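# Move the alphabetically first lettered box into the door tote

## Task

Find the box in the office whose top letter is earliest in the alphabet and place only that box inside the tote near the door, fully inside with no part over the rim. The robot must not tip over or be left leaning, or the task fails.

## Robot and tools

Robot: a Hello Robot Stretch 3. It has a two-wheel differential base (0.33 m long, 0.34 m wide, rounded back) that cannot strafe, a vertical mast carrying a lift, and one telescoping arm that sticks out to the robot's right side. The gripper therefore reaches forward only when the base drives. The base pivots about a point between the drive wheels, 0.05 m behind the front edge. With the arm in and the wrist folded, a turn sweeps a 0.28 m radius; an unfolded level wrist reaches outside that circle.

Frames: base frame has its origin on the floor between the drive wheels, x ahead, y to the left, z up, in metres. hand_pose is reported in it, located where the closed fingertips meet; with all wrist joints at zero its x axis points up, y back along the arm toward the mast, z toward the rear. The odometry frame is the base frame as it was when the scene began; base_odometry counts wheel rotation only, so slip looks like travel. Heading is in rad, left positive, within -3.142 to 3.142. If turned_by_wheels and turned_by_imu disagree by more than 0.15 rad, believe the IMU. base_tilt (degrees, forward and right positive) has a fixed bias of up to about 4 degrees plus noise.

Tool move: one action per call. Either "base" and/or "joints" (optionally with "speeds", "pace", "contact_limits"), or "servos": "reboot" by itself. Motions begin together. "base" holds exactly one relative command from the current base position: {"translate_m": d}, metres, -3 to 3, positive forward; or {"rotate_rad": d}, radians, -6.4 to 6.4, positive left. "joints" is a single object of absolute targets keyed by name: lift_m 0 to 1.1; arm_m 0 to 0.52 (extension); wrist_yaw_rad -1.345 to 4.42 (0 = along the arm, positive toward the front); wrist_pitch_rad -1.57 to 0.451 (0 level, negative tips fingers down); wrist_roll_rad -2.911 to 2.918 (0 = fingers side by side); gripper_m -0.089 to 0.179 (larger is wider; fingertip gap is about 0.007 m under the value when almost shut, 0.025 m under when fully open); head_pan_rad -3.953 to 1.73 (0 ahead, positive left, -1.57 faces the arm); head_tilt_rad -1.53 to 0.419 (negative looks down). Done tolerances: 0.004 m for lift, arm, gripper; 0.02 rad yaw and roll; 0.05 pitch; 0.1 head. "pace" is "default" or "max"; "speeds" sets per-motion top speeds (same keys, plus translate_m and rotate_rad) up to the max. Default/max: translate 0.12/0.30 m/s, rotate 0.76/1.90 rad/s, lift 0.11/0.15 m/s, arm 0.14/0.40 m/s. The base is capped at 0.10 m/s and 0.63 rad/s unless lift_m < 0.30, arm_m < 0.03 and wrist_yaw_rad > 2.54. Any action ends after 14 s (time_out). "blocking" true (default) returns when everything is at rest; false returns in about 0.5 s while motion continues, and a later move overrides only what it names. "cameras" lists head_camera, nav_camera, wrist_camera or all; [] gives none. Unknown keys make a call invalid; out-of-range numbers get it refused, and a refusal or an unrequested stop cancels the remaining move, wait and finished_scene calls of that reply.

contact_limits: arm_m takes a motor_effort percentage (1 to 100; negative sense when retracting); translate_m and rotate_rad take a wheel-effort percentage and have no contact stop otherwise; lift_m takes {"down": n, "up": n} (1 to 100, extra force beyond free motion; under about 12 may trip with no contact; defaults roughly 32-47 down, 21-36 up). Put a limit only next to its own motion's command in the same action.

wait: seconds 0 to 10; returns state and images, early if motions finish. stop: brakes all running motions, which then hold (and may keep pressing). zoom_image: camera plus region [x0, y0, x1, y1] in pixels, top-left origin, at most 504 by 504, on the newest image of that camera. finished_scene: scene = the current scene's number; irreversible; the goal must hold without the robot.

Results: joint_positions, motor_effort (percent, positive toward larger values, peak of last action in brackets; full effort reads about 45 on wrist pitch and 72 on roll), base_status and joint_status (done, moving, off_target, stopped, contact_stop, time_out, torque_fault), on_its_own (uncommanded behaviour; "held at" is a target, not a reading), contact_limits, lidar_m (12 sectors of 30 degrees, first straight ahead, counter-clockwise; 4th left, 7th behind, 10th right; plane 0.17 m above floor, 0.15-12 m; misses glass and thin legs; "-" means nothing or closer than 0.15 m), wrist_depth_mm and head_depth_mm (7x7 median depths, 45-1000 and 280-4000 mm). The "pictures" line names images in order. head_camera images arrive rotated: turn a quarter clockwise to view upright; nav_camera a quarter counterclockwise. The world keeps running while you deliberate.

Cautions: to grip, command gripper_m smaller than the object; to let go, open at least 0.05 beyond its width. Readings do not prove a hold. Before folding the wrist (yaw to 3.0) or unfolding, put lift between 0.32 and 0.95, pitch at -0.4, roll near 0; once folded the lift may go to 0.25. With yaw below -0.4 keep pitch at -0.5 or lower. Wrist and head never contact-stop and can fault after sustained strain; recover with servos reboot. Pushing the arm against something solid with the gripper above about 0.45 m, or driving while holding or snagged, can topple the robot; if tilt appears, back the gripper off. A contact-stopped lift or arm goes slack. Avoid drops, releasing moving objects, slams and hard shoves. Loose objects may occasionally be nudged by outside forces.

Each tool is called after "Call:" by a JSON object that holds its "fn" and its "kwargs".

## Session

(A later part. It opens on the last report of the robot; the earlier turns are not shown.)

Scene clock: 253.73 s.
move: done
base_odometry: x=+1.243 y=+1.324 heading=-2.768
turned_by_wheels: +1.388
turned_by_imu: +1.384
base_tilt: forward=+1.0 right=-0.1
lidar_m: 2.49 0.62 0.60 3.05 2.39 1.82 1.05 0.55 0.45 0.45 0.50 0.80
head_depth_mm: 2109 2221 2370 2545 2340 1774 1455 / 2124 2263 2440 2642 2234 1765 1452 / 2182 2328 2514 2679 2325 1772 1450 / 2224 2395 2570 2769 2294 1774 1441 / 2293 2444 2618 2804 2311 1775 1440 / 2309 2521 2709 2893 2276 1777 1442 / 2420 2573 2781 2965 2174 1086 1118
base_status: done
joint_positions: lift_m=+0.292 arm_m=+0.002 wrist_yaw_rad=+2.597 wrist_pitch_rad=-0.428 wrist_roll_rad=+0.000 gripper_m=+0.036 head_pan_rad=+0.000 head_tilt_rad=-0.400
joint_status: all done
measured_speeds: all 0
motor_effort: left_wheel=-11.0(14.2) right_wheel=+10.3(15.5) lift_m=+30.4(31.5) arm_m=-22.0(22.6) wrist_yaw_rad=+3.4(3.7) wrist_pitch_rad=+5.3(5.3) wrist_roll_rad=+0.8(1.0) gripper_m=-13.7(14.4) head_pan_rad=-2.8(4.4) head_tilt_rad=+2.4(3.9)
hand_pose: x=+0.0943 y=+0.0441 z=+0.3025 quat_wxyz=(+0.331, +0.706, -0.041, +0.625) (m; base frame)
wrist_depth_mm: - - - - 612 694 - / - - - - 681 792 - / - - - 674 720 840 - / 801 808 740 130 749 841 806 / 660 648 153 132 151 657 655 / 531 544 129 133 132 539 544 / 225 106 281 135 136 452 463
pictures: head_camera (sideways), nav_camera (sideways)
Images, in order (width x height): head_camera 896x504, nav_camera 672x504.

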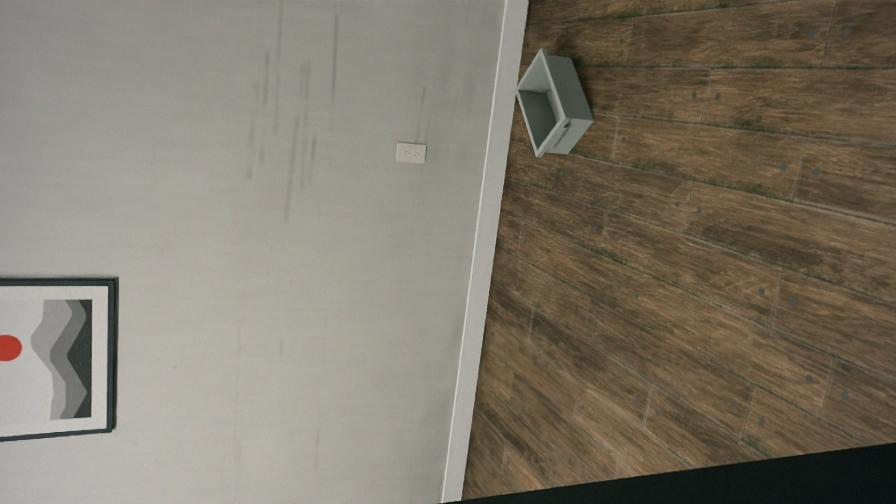

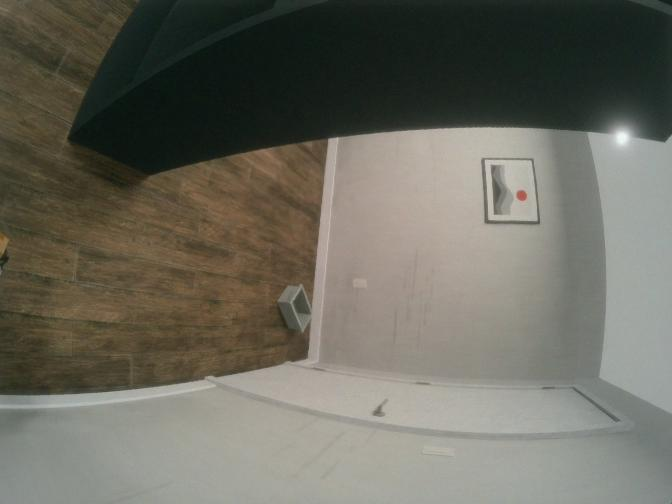

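Call:
{"fn": "move", "kwargs": {"base": {"translate_m": 1.94}, "joints": {"head_pan_rad": -1.57, "head_tilt_rad": -0.75}, "speeds": {"translate_m": 0.28}, "contact_limits": {"translate_m": 50}, "cameras": ["head_camera", "nav_camera"]}}

Call:
{"fn": "move", "kwargs": {"joints": {"lift_m": 0.55}, "pace": "max", "cameras": []}}

Scene clock: 270.60 s.
move: done
base_odometry: x=-0.563 y=+0.615 heading=-2.767
turned_by_wheels: +0.000
turned_by_imu: -0.001
base_tilt: forward=+1.0 right=-0.1
lidar_m: 0.60 0.67 1.07 2.39 1.37 1.14 1.87 0.95 0.78 0.78 0.73 0.61
head_depth_mm: 648 722 820 955 1132 1312 1192 / 662 742 844 988 1172 1329 1181 / 676 760 872 1022 1229 1349 1189 / 688 778 894 1057 1267 1352 1162 / 717 813 944 1119 1381 1346 1184 / 749 849 985 1168 1453 1353 1156 / 767 872 1021 1178 1333 1321 1185
base_status: done
joint_positions: lift_m=+0.292 arm_m=+0.002 wrist_yaw_rad=+2.597 wrist_pitch_rad=-0.428 wrist_roll_rad=+0.000 gripper_m=+0.036 head_pan_rad=-1.570 head_tilt_rad=-0.750
joint_status: all done
measured_speeds: all 0
motor_effort: left_wheel=+8.5(12.6) right_wheel=+2.4(15.4) lift_m=+25.5(29.3) arm_m=-20.0(21.7) wrist_yaw_rad=+3.2(3.8) wrist_pitch_rad=+4.9(5.4) wrist_roll_rad=+0.8(1.1) gripper_m=-14.2(14.6) head_pan_rad=+3.2(5.1) head_tilt_rad=-4.2(5.5)
contact_limits: translate_m 50 (maximum 100)
hand_pose: x=+0.0943 y=+0.0441 z=+0.3025 quat_wxyz=(+0.331, +0.706, -0.041, +0.625) (m; base frame)
wrist_depth_mm: - - - - 888 634 490 / - - - - 955 658 506 / - - - - 923 664 515 / 846 830 716 130 746 699 541 / 639 655 152 131 151 634 527 / 529 548 129 133 132 539 535 / 223 106 281 135 135 448 461
pictures: head_camera (sideways), nav_camera (sideways)
Images, in order (width x height): head_camera 896x504, nav_camera 672x504.

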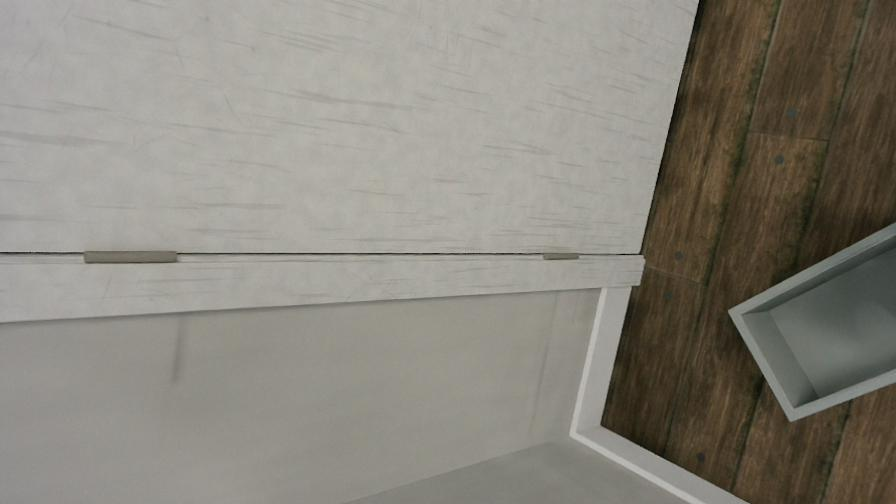

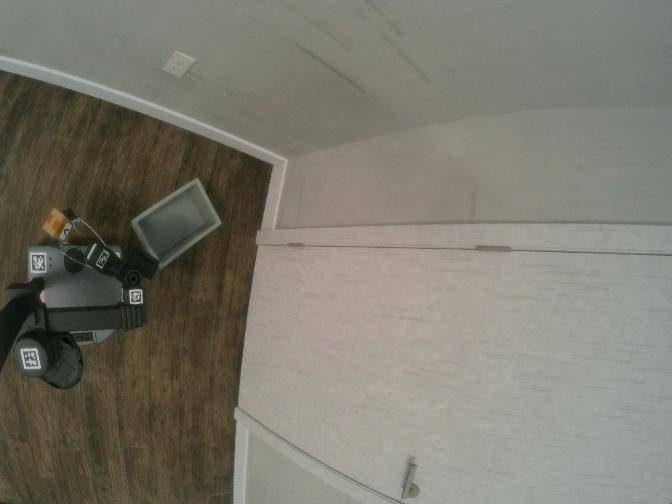

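Scene clock: 273.10 s.
move: done
base_odometry: x=-0.563 y=+0.615 heading=-2.767
turned_by_wheels: +0.000
turned_by_imu: +0.000
base_tilt: forward=+1.2 right=-0.2
lidar_m: 0.60 0.67 1.07 2.39 1.37 1.14 1.88 0.95 0.79 0.78 0.73 0.61
head_depth_mm: 646 723 823 950 1131 1306 1188 / 663 741 845 983 1179 1335 1187 / 676 763 874 1019 1230 1346 1187 / 689 778 893 1053 1275 1350 1160 / 717 812 946 1120 1384 1349 1180 / 747 849 984 1174 1446 1345 1152 / 766 875 1024 1177 1334 1326 1185
base_status: not commanded
joint_positions: lift_m=+0.550 arm_m=+0.002 wrist_yaw_rad=+2.597 wrist_pitch_rad=-0.428 wrist_roll_rad=+0.000 gripper_m=+0.036 head_pan_rad=-1.570 head_tilt_rad=-0.750
joint_status: all done
measured_speeds: all 0
motor_effort: left_wheel=+8.6(8.7) right_wheel=+2.5(2.9) lift_m=+31.9(34.3) arm_m=-19.7(20.2) wrist_yaw_rad=+3.3(3.6) wrist_pitch_rad=+4.9(5.3) wrist_roll_rad=+0.9(1.0) gripper_m=-13.6(14.2) head_pan_rad=+3.5(4.1) head_tilt_rad=-4.4(4.8)
contact_limits: translate_m 50 (maximum 100)
hand_pose: x=+0.0943 y=+0.0441 z=+0.5605 quat_wxyz=(+0.331, +0.706, -0.041, +0.625) (m; base frame)
wrist_depth_mm: - - - - 886 646 494 / - - - - 978 660 501 / - - - - 907 676 522 / - - - 130 899 716 535 / - - 149 132 151 742 541 / 868 926 128 133 131 728 559 / 223 106 705 136 135 709 577
pictures: none
No camera images: "cameras" was empty.

Call:
{"fn": "move", "kwargs": {"base": {"rotate_rad": 0.367}, "joints": {"wrist_yaw_rad": 1.57}, "cameras": []}}

Call:
{"fn": "move", "kwargs": {"joints": {"wrist_pitch_rad": -1.55, "arm_m": 0.265, "lift_m": 0.47}, "cameras": ["wrist_camera", "head_camera"]}}

Scene clock: 299.53 s.
move: done
base_odometry: x=-0.563 y=+0.615 heading=-2.401
turned_by_wheels: +0.366
turned_by_imu: +0.366
base_tilt: forward=+1.2 right=-0.2
lidar_m: 0.63 0.88 2.40 1.57 1.16 1.14 1.11 0.81 0.78 0.81 0.62 0.61
head_depth_mm: 701 766 851 966 1121 1295 1191 / 752 838 934 1066 1222 1346 1187 / 798 896 1014 1183 1401 1356 1153 / 849 958 1103 1293 1503 1349 1181 / 806 893 1008 1160 1362 1347 1162 / 722 792 883 991 1129 1275 1184 / 652 710 781 865 976 1113 1159
base_status: done
joint_positions: lift_m=+0.550 arm_m=+0.002 wrist_yaw_rad=+1.573 wrist_pitch_rad=-0.428 wrist_roll_rad=+0.000 gripper_m=+0.036 head_pan_rad=-1.570 head_tilt_rad=-0.750
joint_status: all done
measured_speeds: all 0
motor_effort: left_wheel=-9.9(15.1) right_wheel=+12.3(14.5) lift_m=+31.3(32.6) arm_m=-19.4(19.6) wrist_yaw_rad=-2.3(5.3) wrist_pitch_rad=+4.7(5.3) wrist_roll_rad=+0.8(1.2) gripper_m=-13.5(14.3) head_pan_rad=+2.5(4.3) head_tilt_rad=-4.2(5.2)
hand_pose: x=+0.2018 y=-0.1463 z=+0.5605 quat_wxyz=(+0.595, +0.595, -0.381, +0.383) (m; base frame)
wrist_depth_mm: 966 742 601 490 431 380 337 / - 820 658 541 462 406 362 / - 961 736 537 482 431 379 / - - 831 130 506 458 401 / - - 152 132 151 491 434 / 875 897 129 133 132 528 451 / 743 106 713 136 135 551 499
pictures: none
No camera images: "cameras" was empty.

Scene clock: 302.70 s.
move: done
base_odometry: x=-0.563 y=+0.615 heading=-2.401
turned_by_wheels: +0.000
turned_by_imu: +0.000
base_tilt: forward=+1.1 right=-0.2
lidar_m: 0.63 0.88 2.40 1.57 1.16 1.14 1.11 0.81 0.78 0.80 0.62 0.60
head_depth_mm: 704 766 852 968 1117 1297 1183 / 753 835 935 1063 1209 656 559 / 796 896 1016 1180 1337 747 1139 / 852 956 1103 1290 1497 1195 1157 / 805 891 1009 1157 1362 1350 1164 / 722 792 881 993 1133 1280 1178 / 653 712 779 865 973 1106 1166
base_status: not commanded
joint_positions: lift_m=+0.470 arm_m=+0.265 wrist_yaw_rad=+1.573 wrist_pitch_rad=-1.544 wrist_roll_rad=+0.000 gripper_m=+0.036 head_pan_rad=-1.570 head_tilt_rad=-0.750
joint_status: all done
measured_speeds: all 0
motor_effort: left_wheel=-9.6(10.2) right_wheel=+10.7(12.1) lift_m=+20.7(27.9) arm_m=+22.8(25.5) wrist_yaw_rad=-1.7(2.2) wrist_pitch_rad=-1.3(5.4) wrist_roll_rad=+0.8(1.1) gripper_m=-13.1(14.6) head_pan_rad=+2.5(3.9) head_tilt_rad=-4.7(5.5)
hand_pose: x=-0.0387 y=-0.4102 z=+0.3519 quat_wxyz=(+0.707, +0.707, -0.008, +0.010) (m; base frame)
wrist_depth_mm: 505 511 503 494 498 496 492 / 512 512 511 506 471 492 496 / 363 482 416 490 456 512 504 / 365 421 408 130 397 519 517 / 373 411 149 131 152 524 529 / 384 385 128 134 132 539 491 / 388 106 555 136 541 535 431
pictures: head_camera (sideways), wrist_camera
Images, in order (width x height): head_camera 896x504, wrist_camera 644x364.

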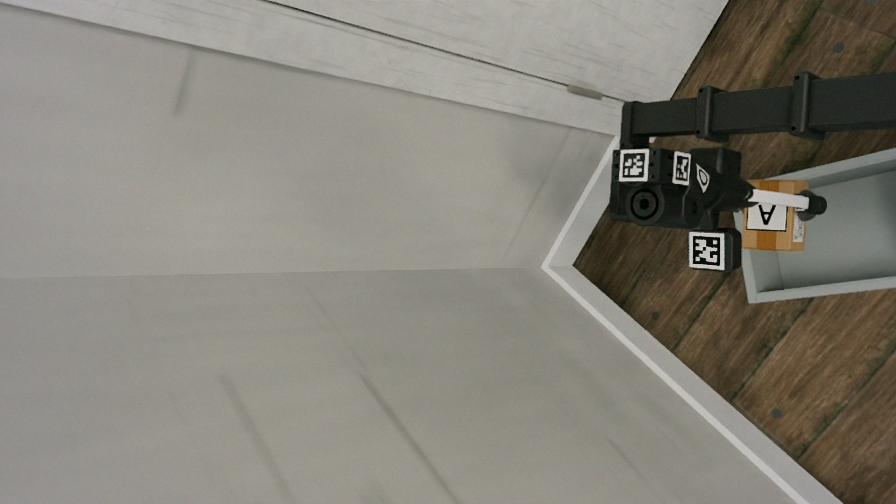

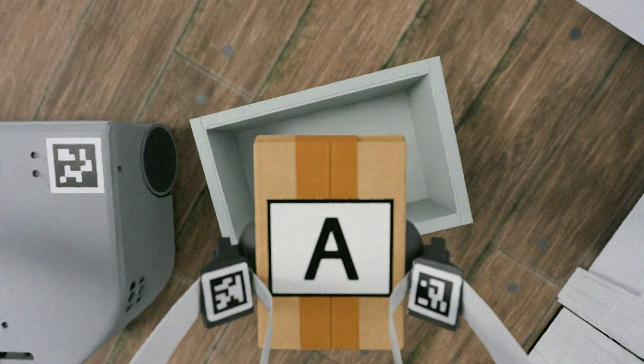

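Call:
{"fn": "move", "kwargs": {"joints": {"lift_m": 0.2, "arm_m": 0.271}, "contact_limits": {"lift_m": {"down": 16}}, "cameras": []}}

Call:
{"fn": "move", "kwargs": {"joints": {"lift_m": 0.14}, "speeds": {"lift_m": 0.03}, "contact_limits": {"lift_m": {"down": 13}}, "cameras": ["wrist_camera"]}}

Scene clock: 314.00 s.
move: done
base_odometry: x=-0.563 y=+0.615 heading=-2.401
turned_by_wheels: +0.000
turned_by_imu: +0.001
base_tilt: forward=+0.8 right=-0.1
lidar_m: 0.63 0.88 2.39 1.57 1.16 1.14 1.11 0.81 0.78 0.80 0.62 0.60
head_depth_mm: 705 766 852 967 1121 1295 1189 / 750 835 936 1069 1235 1343 1167 / 798 892 1017 1178 1390 1344 968 / 853 957 1099 1291 1497 1348 1127 / 807 895 1006 1160 1363 1352 1164 / 722 790 879 991 1134 1272 1185 / 653 711 781 864 972 1111 1163
base_status: not commanded
joint_positions: lift_m=+0.200 arm_m=+0.271 wrist_yaw_rad=+1.573 wrist_pitch_rad=-1.544 wrist_roll_rad=+0.000 gripper_m=+0.036 head_pan_rad=-1.570 head_tilt_rad=-0.750
joint_status: all done
measured_speeds: all 0
motor_effort: left_wheel=-10.0(10.0) right_wheel=+11.5(11.8) lift_m=+19.9(22.6) arm_m=+22.8(26.0) wrist_yaw_rad=-1.6(2.1) wrist_pitch_rad=-1.3(1.7) wrist_roll_rad=+0.8(1.1) gripper_m=-13.1(14.6) head_pan_rad=+3.1(3.9) head_tilt_rad=-3.9(4.7)
contact_limits: lift_m down 16 (down: maximum 72; up: maximum 65)
hand_pose: x=-0.0387 y=-0.4162 z=+0.0819 quat_wxyz=(+0.707, +0.707, -0.008, +0.010) (m; base frame)
wrist_depth_mm: 119 119 131 156 193 198 142 / 147 169 213 235 232 220 151 / 188 242 240 237 237 234 157 / 180 243 245 130 238 239 165 / 172 228 154 132 149 244 168 / 166 209 128 133 132 213 177 / 158 106 216 135 162 159 149
pictures: none
No camera images: "cameras" was empty.

Scene clock: 316.43 s.
move: done
base_odometry: x=-0.563 y=+0.615 heading=-2.401
turned_by_wheels: +0.000
turned_by_imu: +0.000
base_tilt: forward=+0.9 right=-0.2
lidar_m: 0.63 0.88 2.39 1.57 1.16 1.14 1.11 0.81 0.78 0.81 0.62 0.60
head_depth_mm: 702 769 855 968 1125 1291 1187 / 753 835 939 1058 1228 1345 1191 / 797 891 1013 1176 1394 1350 957 / 852 961 1100 1294 1499 1343 1127 / 802 894 1009 1156 1366 1351 1165 / 720 791 881 990 1129 1279 1187 / 653 711 778 862 972 1112 1159
base_status: not commanded
joint_positions: lift_m=+0.140 arm_m=+0.271 wrist_yaw_rad=+1.573 wrist_pitch_rad=-1.544 wrist_roll_rad=+0.000 gripper_m=+0.036 head_pan_rad=-1.570 head_tilt_rad=-0.750
joint_status: all done
measured_speeds: all 0
motor_effort: left_wheel=-9.7(9.9) right_wheel=+11.7(11.9) lift_m=+20.3(22.3) arm_m=+22.3(23.1) wrist_yaw_rad=-2.0(2.1) wrist_pitch_rad=-1.5(1.5) wrist_roll_rad=+0.8(1.0) gripper_m=-13.5(14.3) head_pan_rad=+3.5(3.8) head_tilt_rad=-3.8(4.7)
contact_limits: lift_m down 13 (down: maximum 72; up: maximum 65)
hand_pose: x=-0.0387 y=-0.4162 z=+0.0219 quat_wxyz=(+0.707, +0.707, -0.008, +0.010) (m; base frame)
wrist_depth_mm: 109 113 132 156 172 170 142 / 147 170 177 175 175 173 151 / 181 181 180 177 177 176 157 / 181 184 182 130 180 180 165 / 173 188 155 132 149 182 168 / 166 191 129 133 132 186 175 / 159 106 194 135 161 157 150
pictures: wrist_camera
Images, in order (width x height): wrist_camera 644x364.

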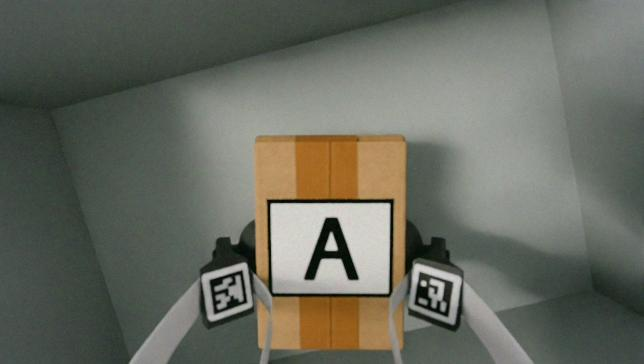

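Call:
{"fn": "move", "kwargs": {"joints": {"lift_m": 0.118}, "speeds": {"lift_m": 0.02}, "contact_limits": {"lift_m": {"down": 13}}, "cameras": []}}

Scene clock: 321.07 s.
move: contact_stop
base_odometry: x=-0.563 y=+0.615 heading=-2.401
turned_by_wheels: +0.000
turned_by_imu: +0.001
base_tilt: forward=+0.9 right=-0.3
lidar_m: 0.63 0.88 2.39 1.58 1.16 1.14 1.12 0.81 0.78 0.80 0.63 0.60
head_depth_mm: 702 766 855 967 1120 1288 1182 / 750 838 934 1063 1225 1342 1187 / 800 892 1020 1182 1397 1351 956 / 849 961 1102 1291 1492 1347 1120 / 807 893 1008 1166 1361 1343 1161 / 722 793 878 990 1135 1278 1187 / 655 711 781 866 976 1104 1168
base_status: not commanded
joint_positions: lift_m=+0.137 arm_m=+0.271 wrist_yaw_rad=+1.573 wrist_pitch_rad=-1.547 wrist_roll_rad=+0.000 gripper_m=+0.036 head_pan_rad=-1.570 head_tilt_rad=-0.750
joint_status: lift_m contact_stop (moved -0.003 of -0.022)
measured_speeds: translate_m=+0.000 rotate_rad=+0.000 lift_m=+0.001 arm_m=+0.000 wrist_yaw_rad=+0.000 wrist_pitch_rad=+0.000 wrist_roll_rad=+0.000 head_pan_rad=+0.000 head_tilt_rad=+0.000
on_its_own: lift_m is slack since a contact_stop (your +0.118 is given up)
motor_effort: left_wheel=-7.6(9.9) right_wheel=+7.4(11.2) lift_m=+24.5(24.5) arm_m=+21.9(22.2) wrist_yaw_rad=-1.4(2.1) wrist_pitch_rad=-0.8(1.3) wrist_roll_rad=+0.9(1.0) gripper_m=-12.9(14.0) head_pan_rad=+1.6(4.1) head_tilt_rad=-3.1(4.4)
contact_limits: lift_m down 13 (down: maximum 72; up: maximum 65)
hand_pose: x=-0.0394 y=-0.4162 z=+0.0189 quat_wxyz=(+0.707, +0.707, -0.007, +0.009) (m; base frame)
wrist_depth_mm: 109 113 134 156 170 168 141 / 148 166 175 173 172 171 151 / 179 177 177 175 175 174 157 / 180 181 180 128 178 177 165 / 173 185 154 131 149 180 173 / 165 187 128 133 131 184 175 / 159 178 191 136 161 157 150
pictures: none
No camera images: "cameras" was empty.

Call:
{"fn": "move", "kwargs": {"joints": {"gripper_m": 0.13}, "cameras": []}}

Call:
{"fn": "move", "kwargs": {"joints": {"lift_m": 0.4}, "cameras": ["wrist_camera"]}}

Scene clock: 325.87 s.
move: done
base_odometry: x=-0.563 y=+0.615 heading=-2.401
turned_by_wheels: +0.000
turned_by_imu: +0.001
base_tilt: forward=+1.0 right=-0.2
lidar_m: 0.63 0.88 2.39 1.57 1.16 1.14 1.12 0.81 0.78 0.80 0.62 0.60
head_depth_mm: 703 768 853 965 1120 1292 1185 / 752 837 936 1061 1226 1347 1180 / 800 890 1018 1176 1399 1345 952 / 850 956 1103 1288 1494 1346 1121 / 806 896 1009 1155 1359 1341 1159 / 721 792 878 993 1137 1271 1184 / 653 709 779 866 973 1109 1167
base_status: not commanded
joint_positions: lift_m=+0.137 arm_m=+0.271 wrist_yaw_rad=+1.573 wrist_pitch_rad=-1.547 wrist_roll_rad=+0.000 gripper_m=+0.130 head_pan_rad=-1.570 head_tilt_rad=-0.750
joint_status: all done
measured_speeds: all 0
on_its_own: lift_m is slack since a contact_stop (your +0.118 is given up)
motor_effort: left_wheel=-7.7(7.8) right_wheel=+7.3(8.0) lift_m=+25.4(26.1) arm_m=+19.5(20.1) wrist_yaw_rad=-2.1(2.1) wrist_pitch_rad=-0.7(1.2) wrist_roll_rad=+0.8(1.1) gripper_m=-0.4(93.0) head_pan_rad=+2.5(4.0) head_tilt_rad=-2.6(4.7)
contact_limits: lift_m down 13 (down: maximum 72; up: maximum 65)
hand_pose: x=-0.0394 y=-0.4162 z=+0.0190 quat_wxyz=(+0.707, +0.707, -0.007, +0.009) (m; base frame)
wrist_depth_mm: 109 114 133 158 169 168 142 / 149 168 172 172 171 171 152 / 178 179 177 175 174 173 159 / 181 180 179 128 176 176 164 / 173 184 184 131 180 179 175 / 163 125 185 132 133 122 174 / - 129 190 135 171 149 140
pictures: none
No camera images: "cameras" was empty.

Scene clock: 329.10 s.
move: done
base_odometry: x=-0.563 y=+0.615 heading=-2.401
turned_by_wheels: +0.000
turned_by_imu: +0.000
base_tilt: forward=+0.8 right=-0.1
lidar_m: 0.63 0.88 2.39 1.57 1.16 1.14 1.11 0.80 0.78 0.80 0.62 0.60
head_depth_mm: 703 766 854 966 1124 1306 1188 / 754 835 936 1062 1227 1302 625 / 799 892 1015 1174 1393 771 1140 / 851 960 1097 1290 1497 1298 1185 / 805 895 1010 1162 1360 1355 1161 / 720 791 881 988 1139 1279 1181 / 652 710 781 865 975 1111 1164
base_status: not commanded
joint_positions: lift_m=+0.400 arm_m=+0.271 wrist_yaw_rad=+1.573 wrist_pitch_rad=-1.547 wrist_roll_rad=+0.000 gripper_m=+0.130 head_pan_rad=-1.570 head_tilt_rad=-0.750
joint_status: all done
measured_speeds: all 0
motor_effort: left_wheel=-7.5(7.8) right_wheel=+7.6(8.1) lift_m=+31.8(34.4) arm_m=+18.3(19.5) wrist_yaw_rad=-1.5(2.1) wrist_pitch_rad=-0.7(1.1) wrist_roll_rad=+0.8(1.0) gripper_m=+0.1(1.1) head_pan_rad=+2.0(3.7) head_tilt_rad=-2.6(4.3)
hand_pose: x=-0.0394 y=-0.4162 z=+0.2820 quat_wxyz=(+0.707, +0.707, -0.007, +0.009) (m; base frame)
wrist_depth_mm: 433 432 434 429 419 427 421 / 446 438 440 373 345 431 431 / 316 385 436 439 437 440 438 / 303 400 442 396 448 448 448 / 303 372 408 423 382 352 458 / 306 126 347 468 465 124 463 / - 477 482 479 478 472 407
pictures: wrist_camera
Images, in order (width x height): wrist_camera 644x364.

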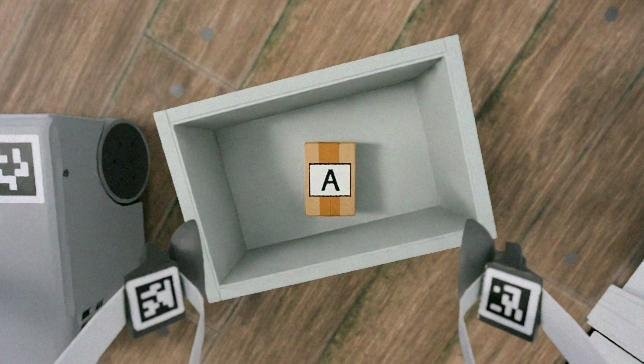

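Box A lies flat in the tote, near its center.

Call:
{"fn": "finished_scene", "kwargs": {"scene": 3}}

The scene is finished: the task was done.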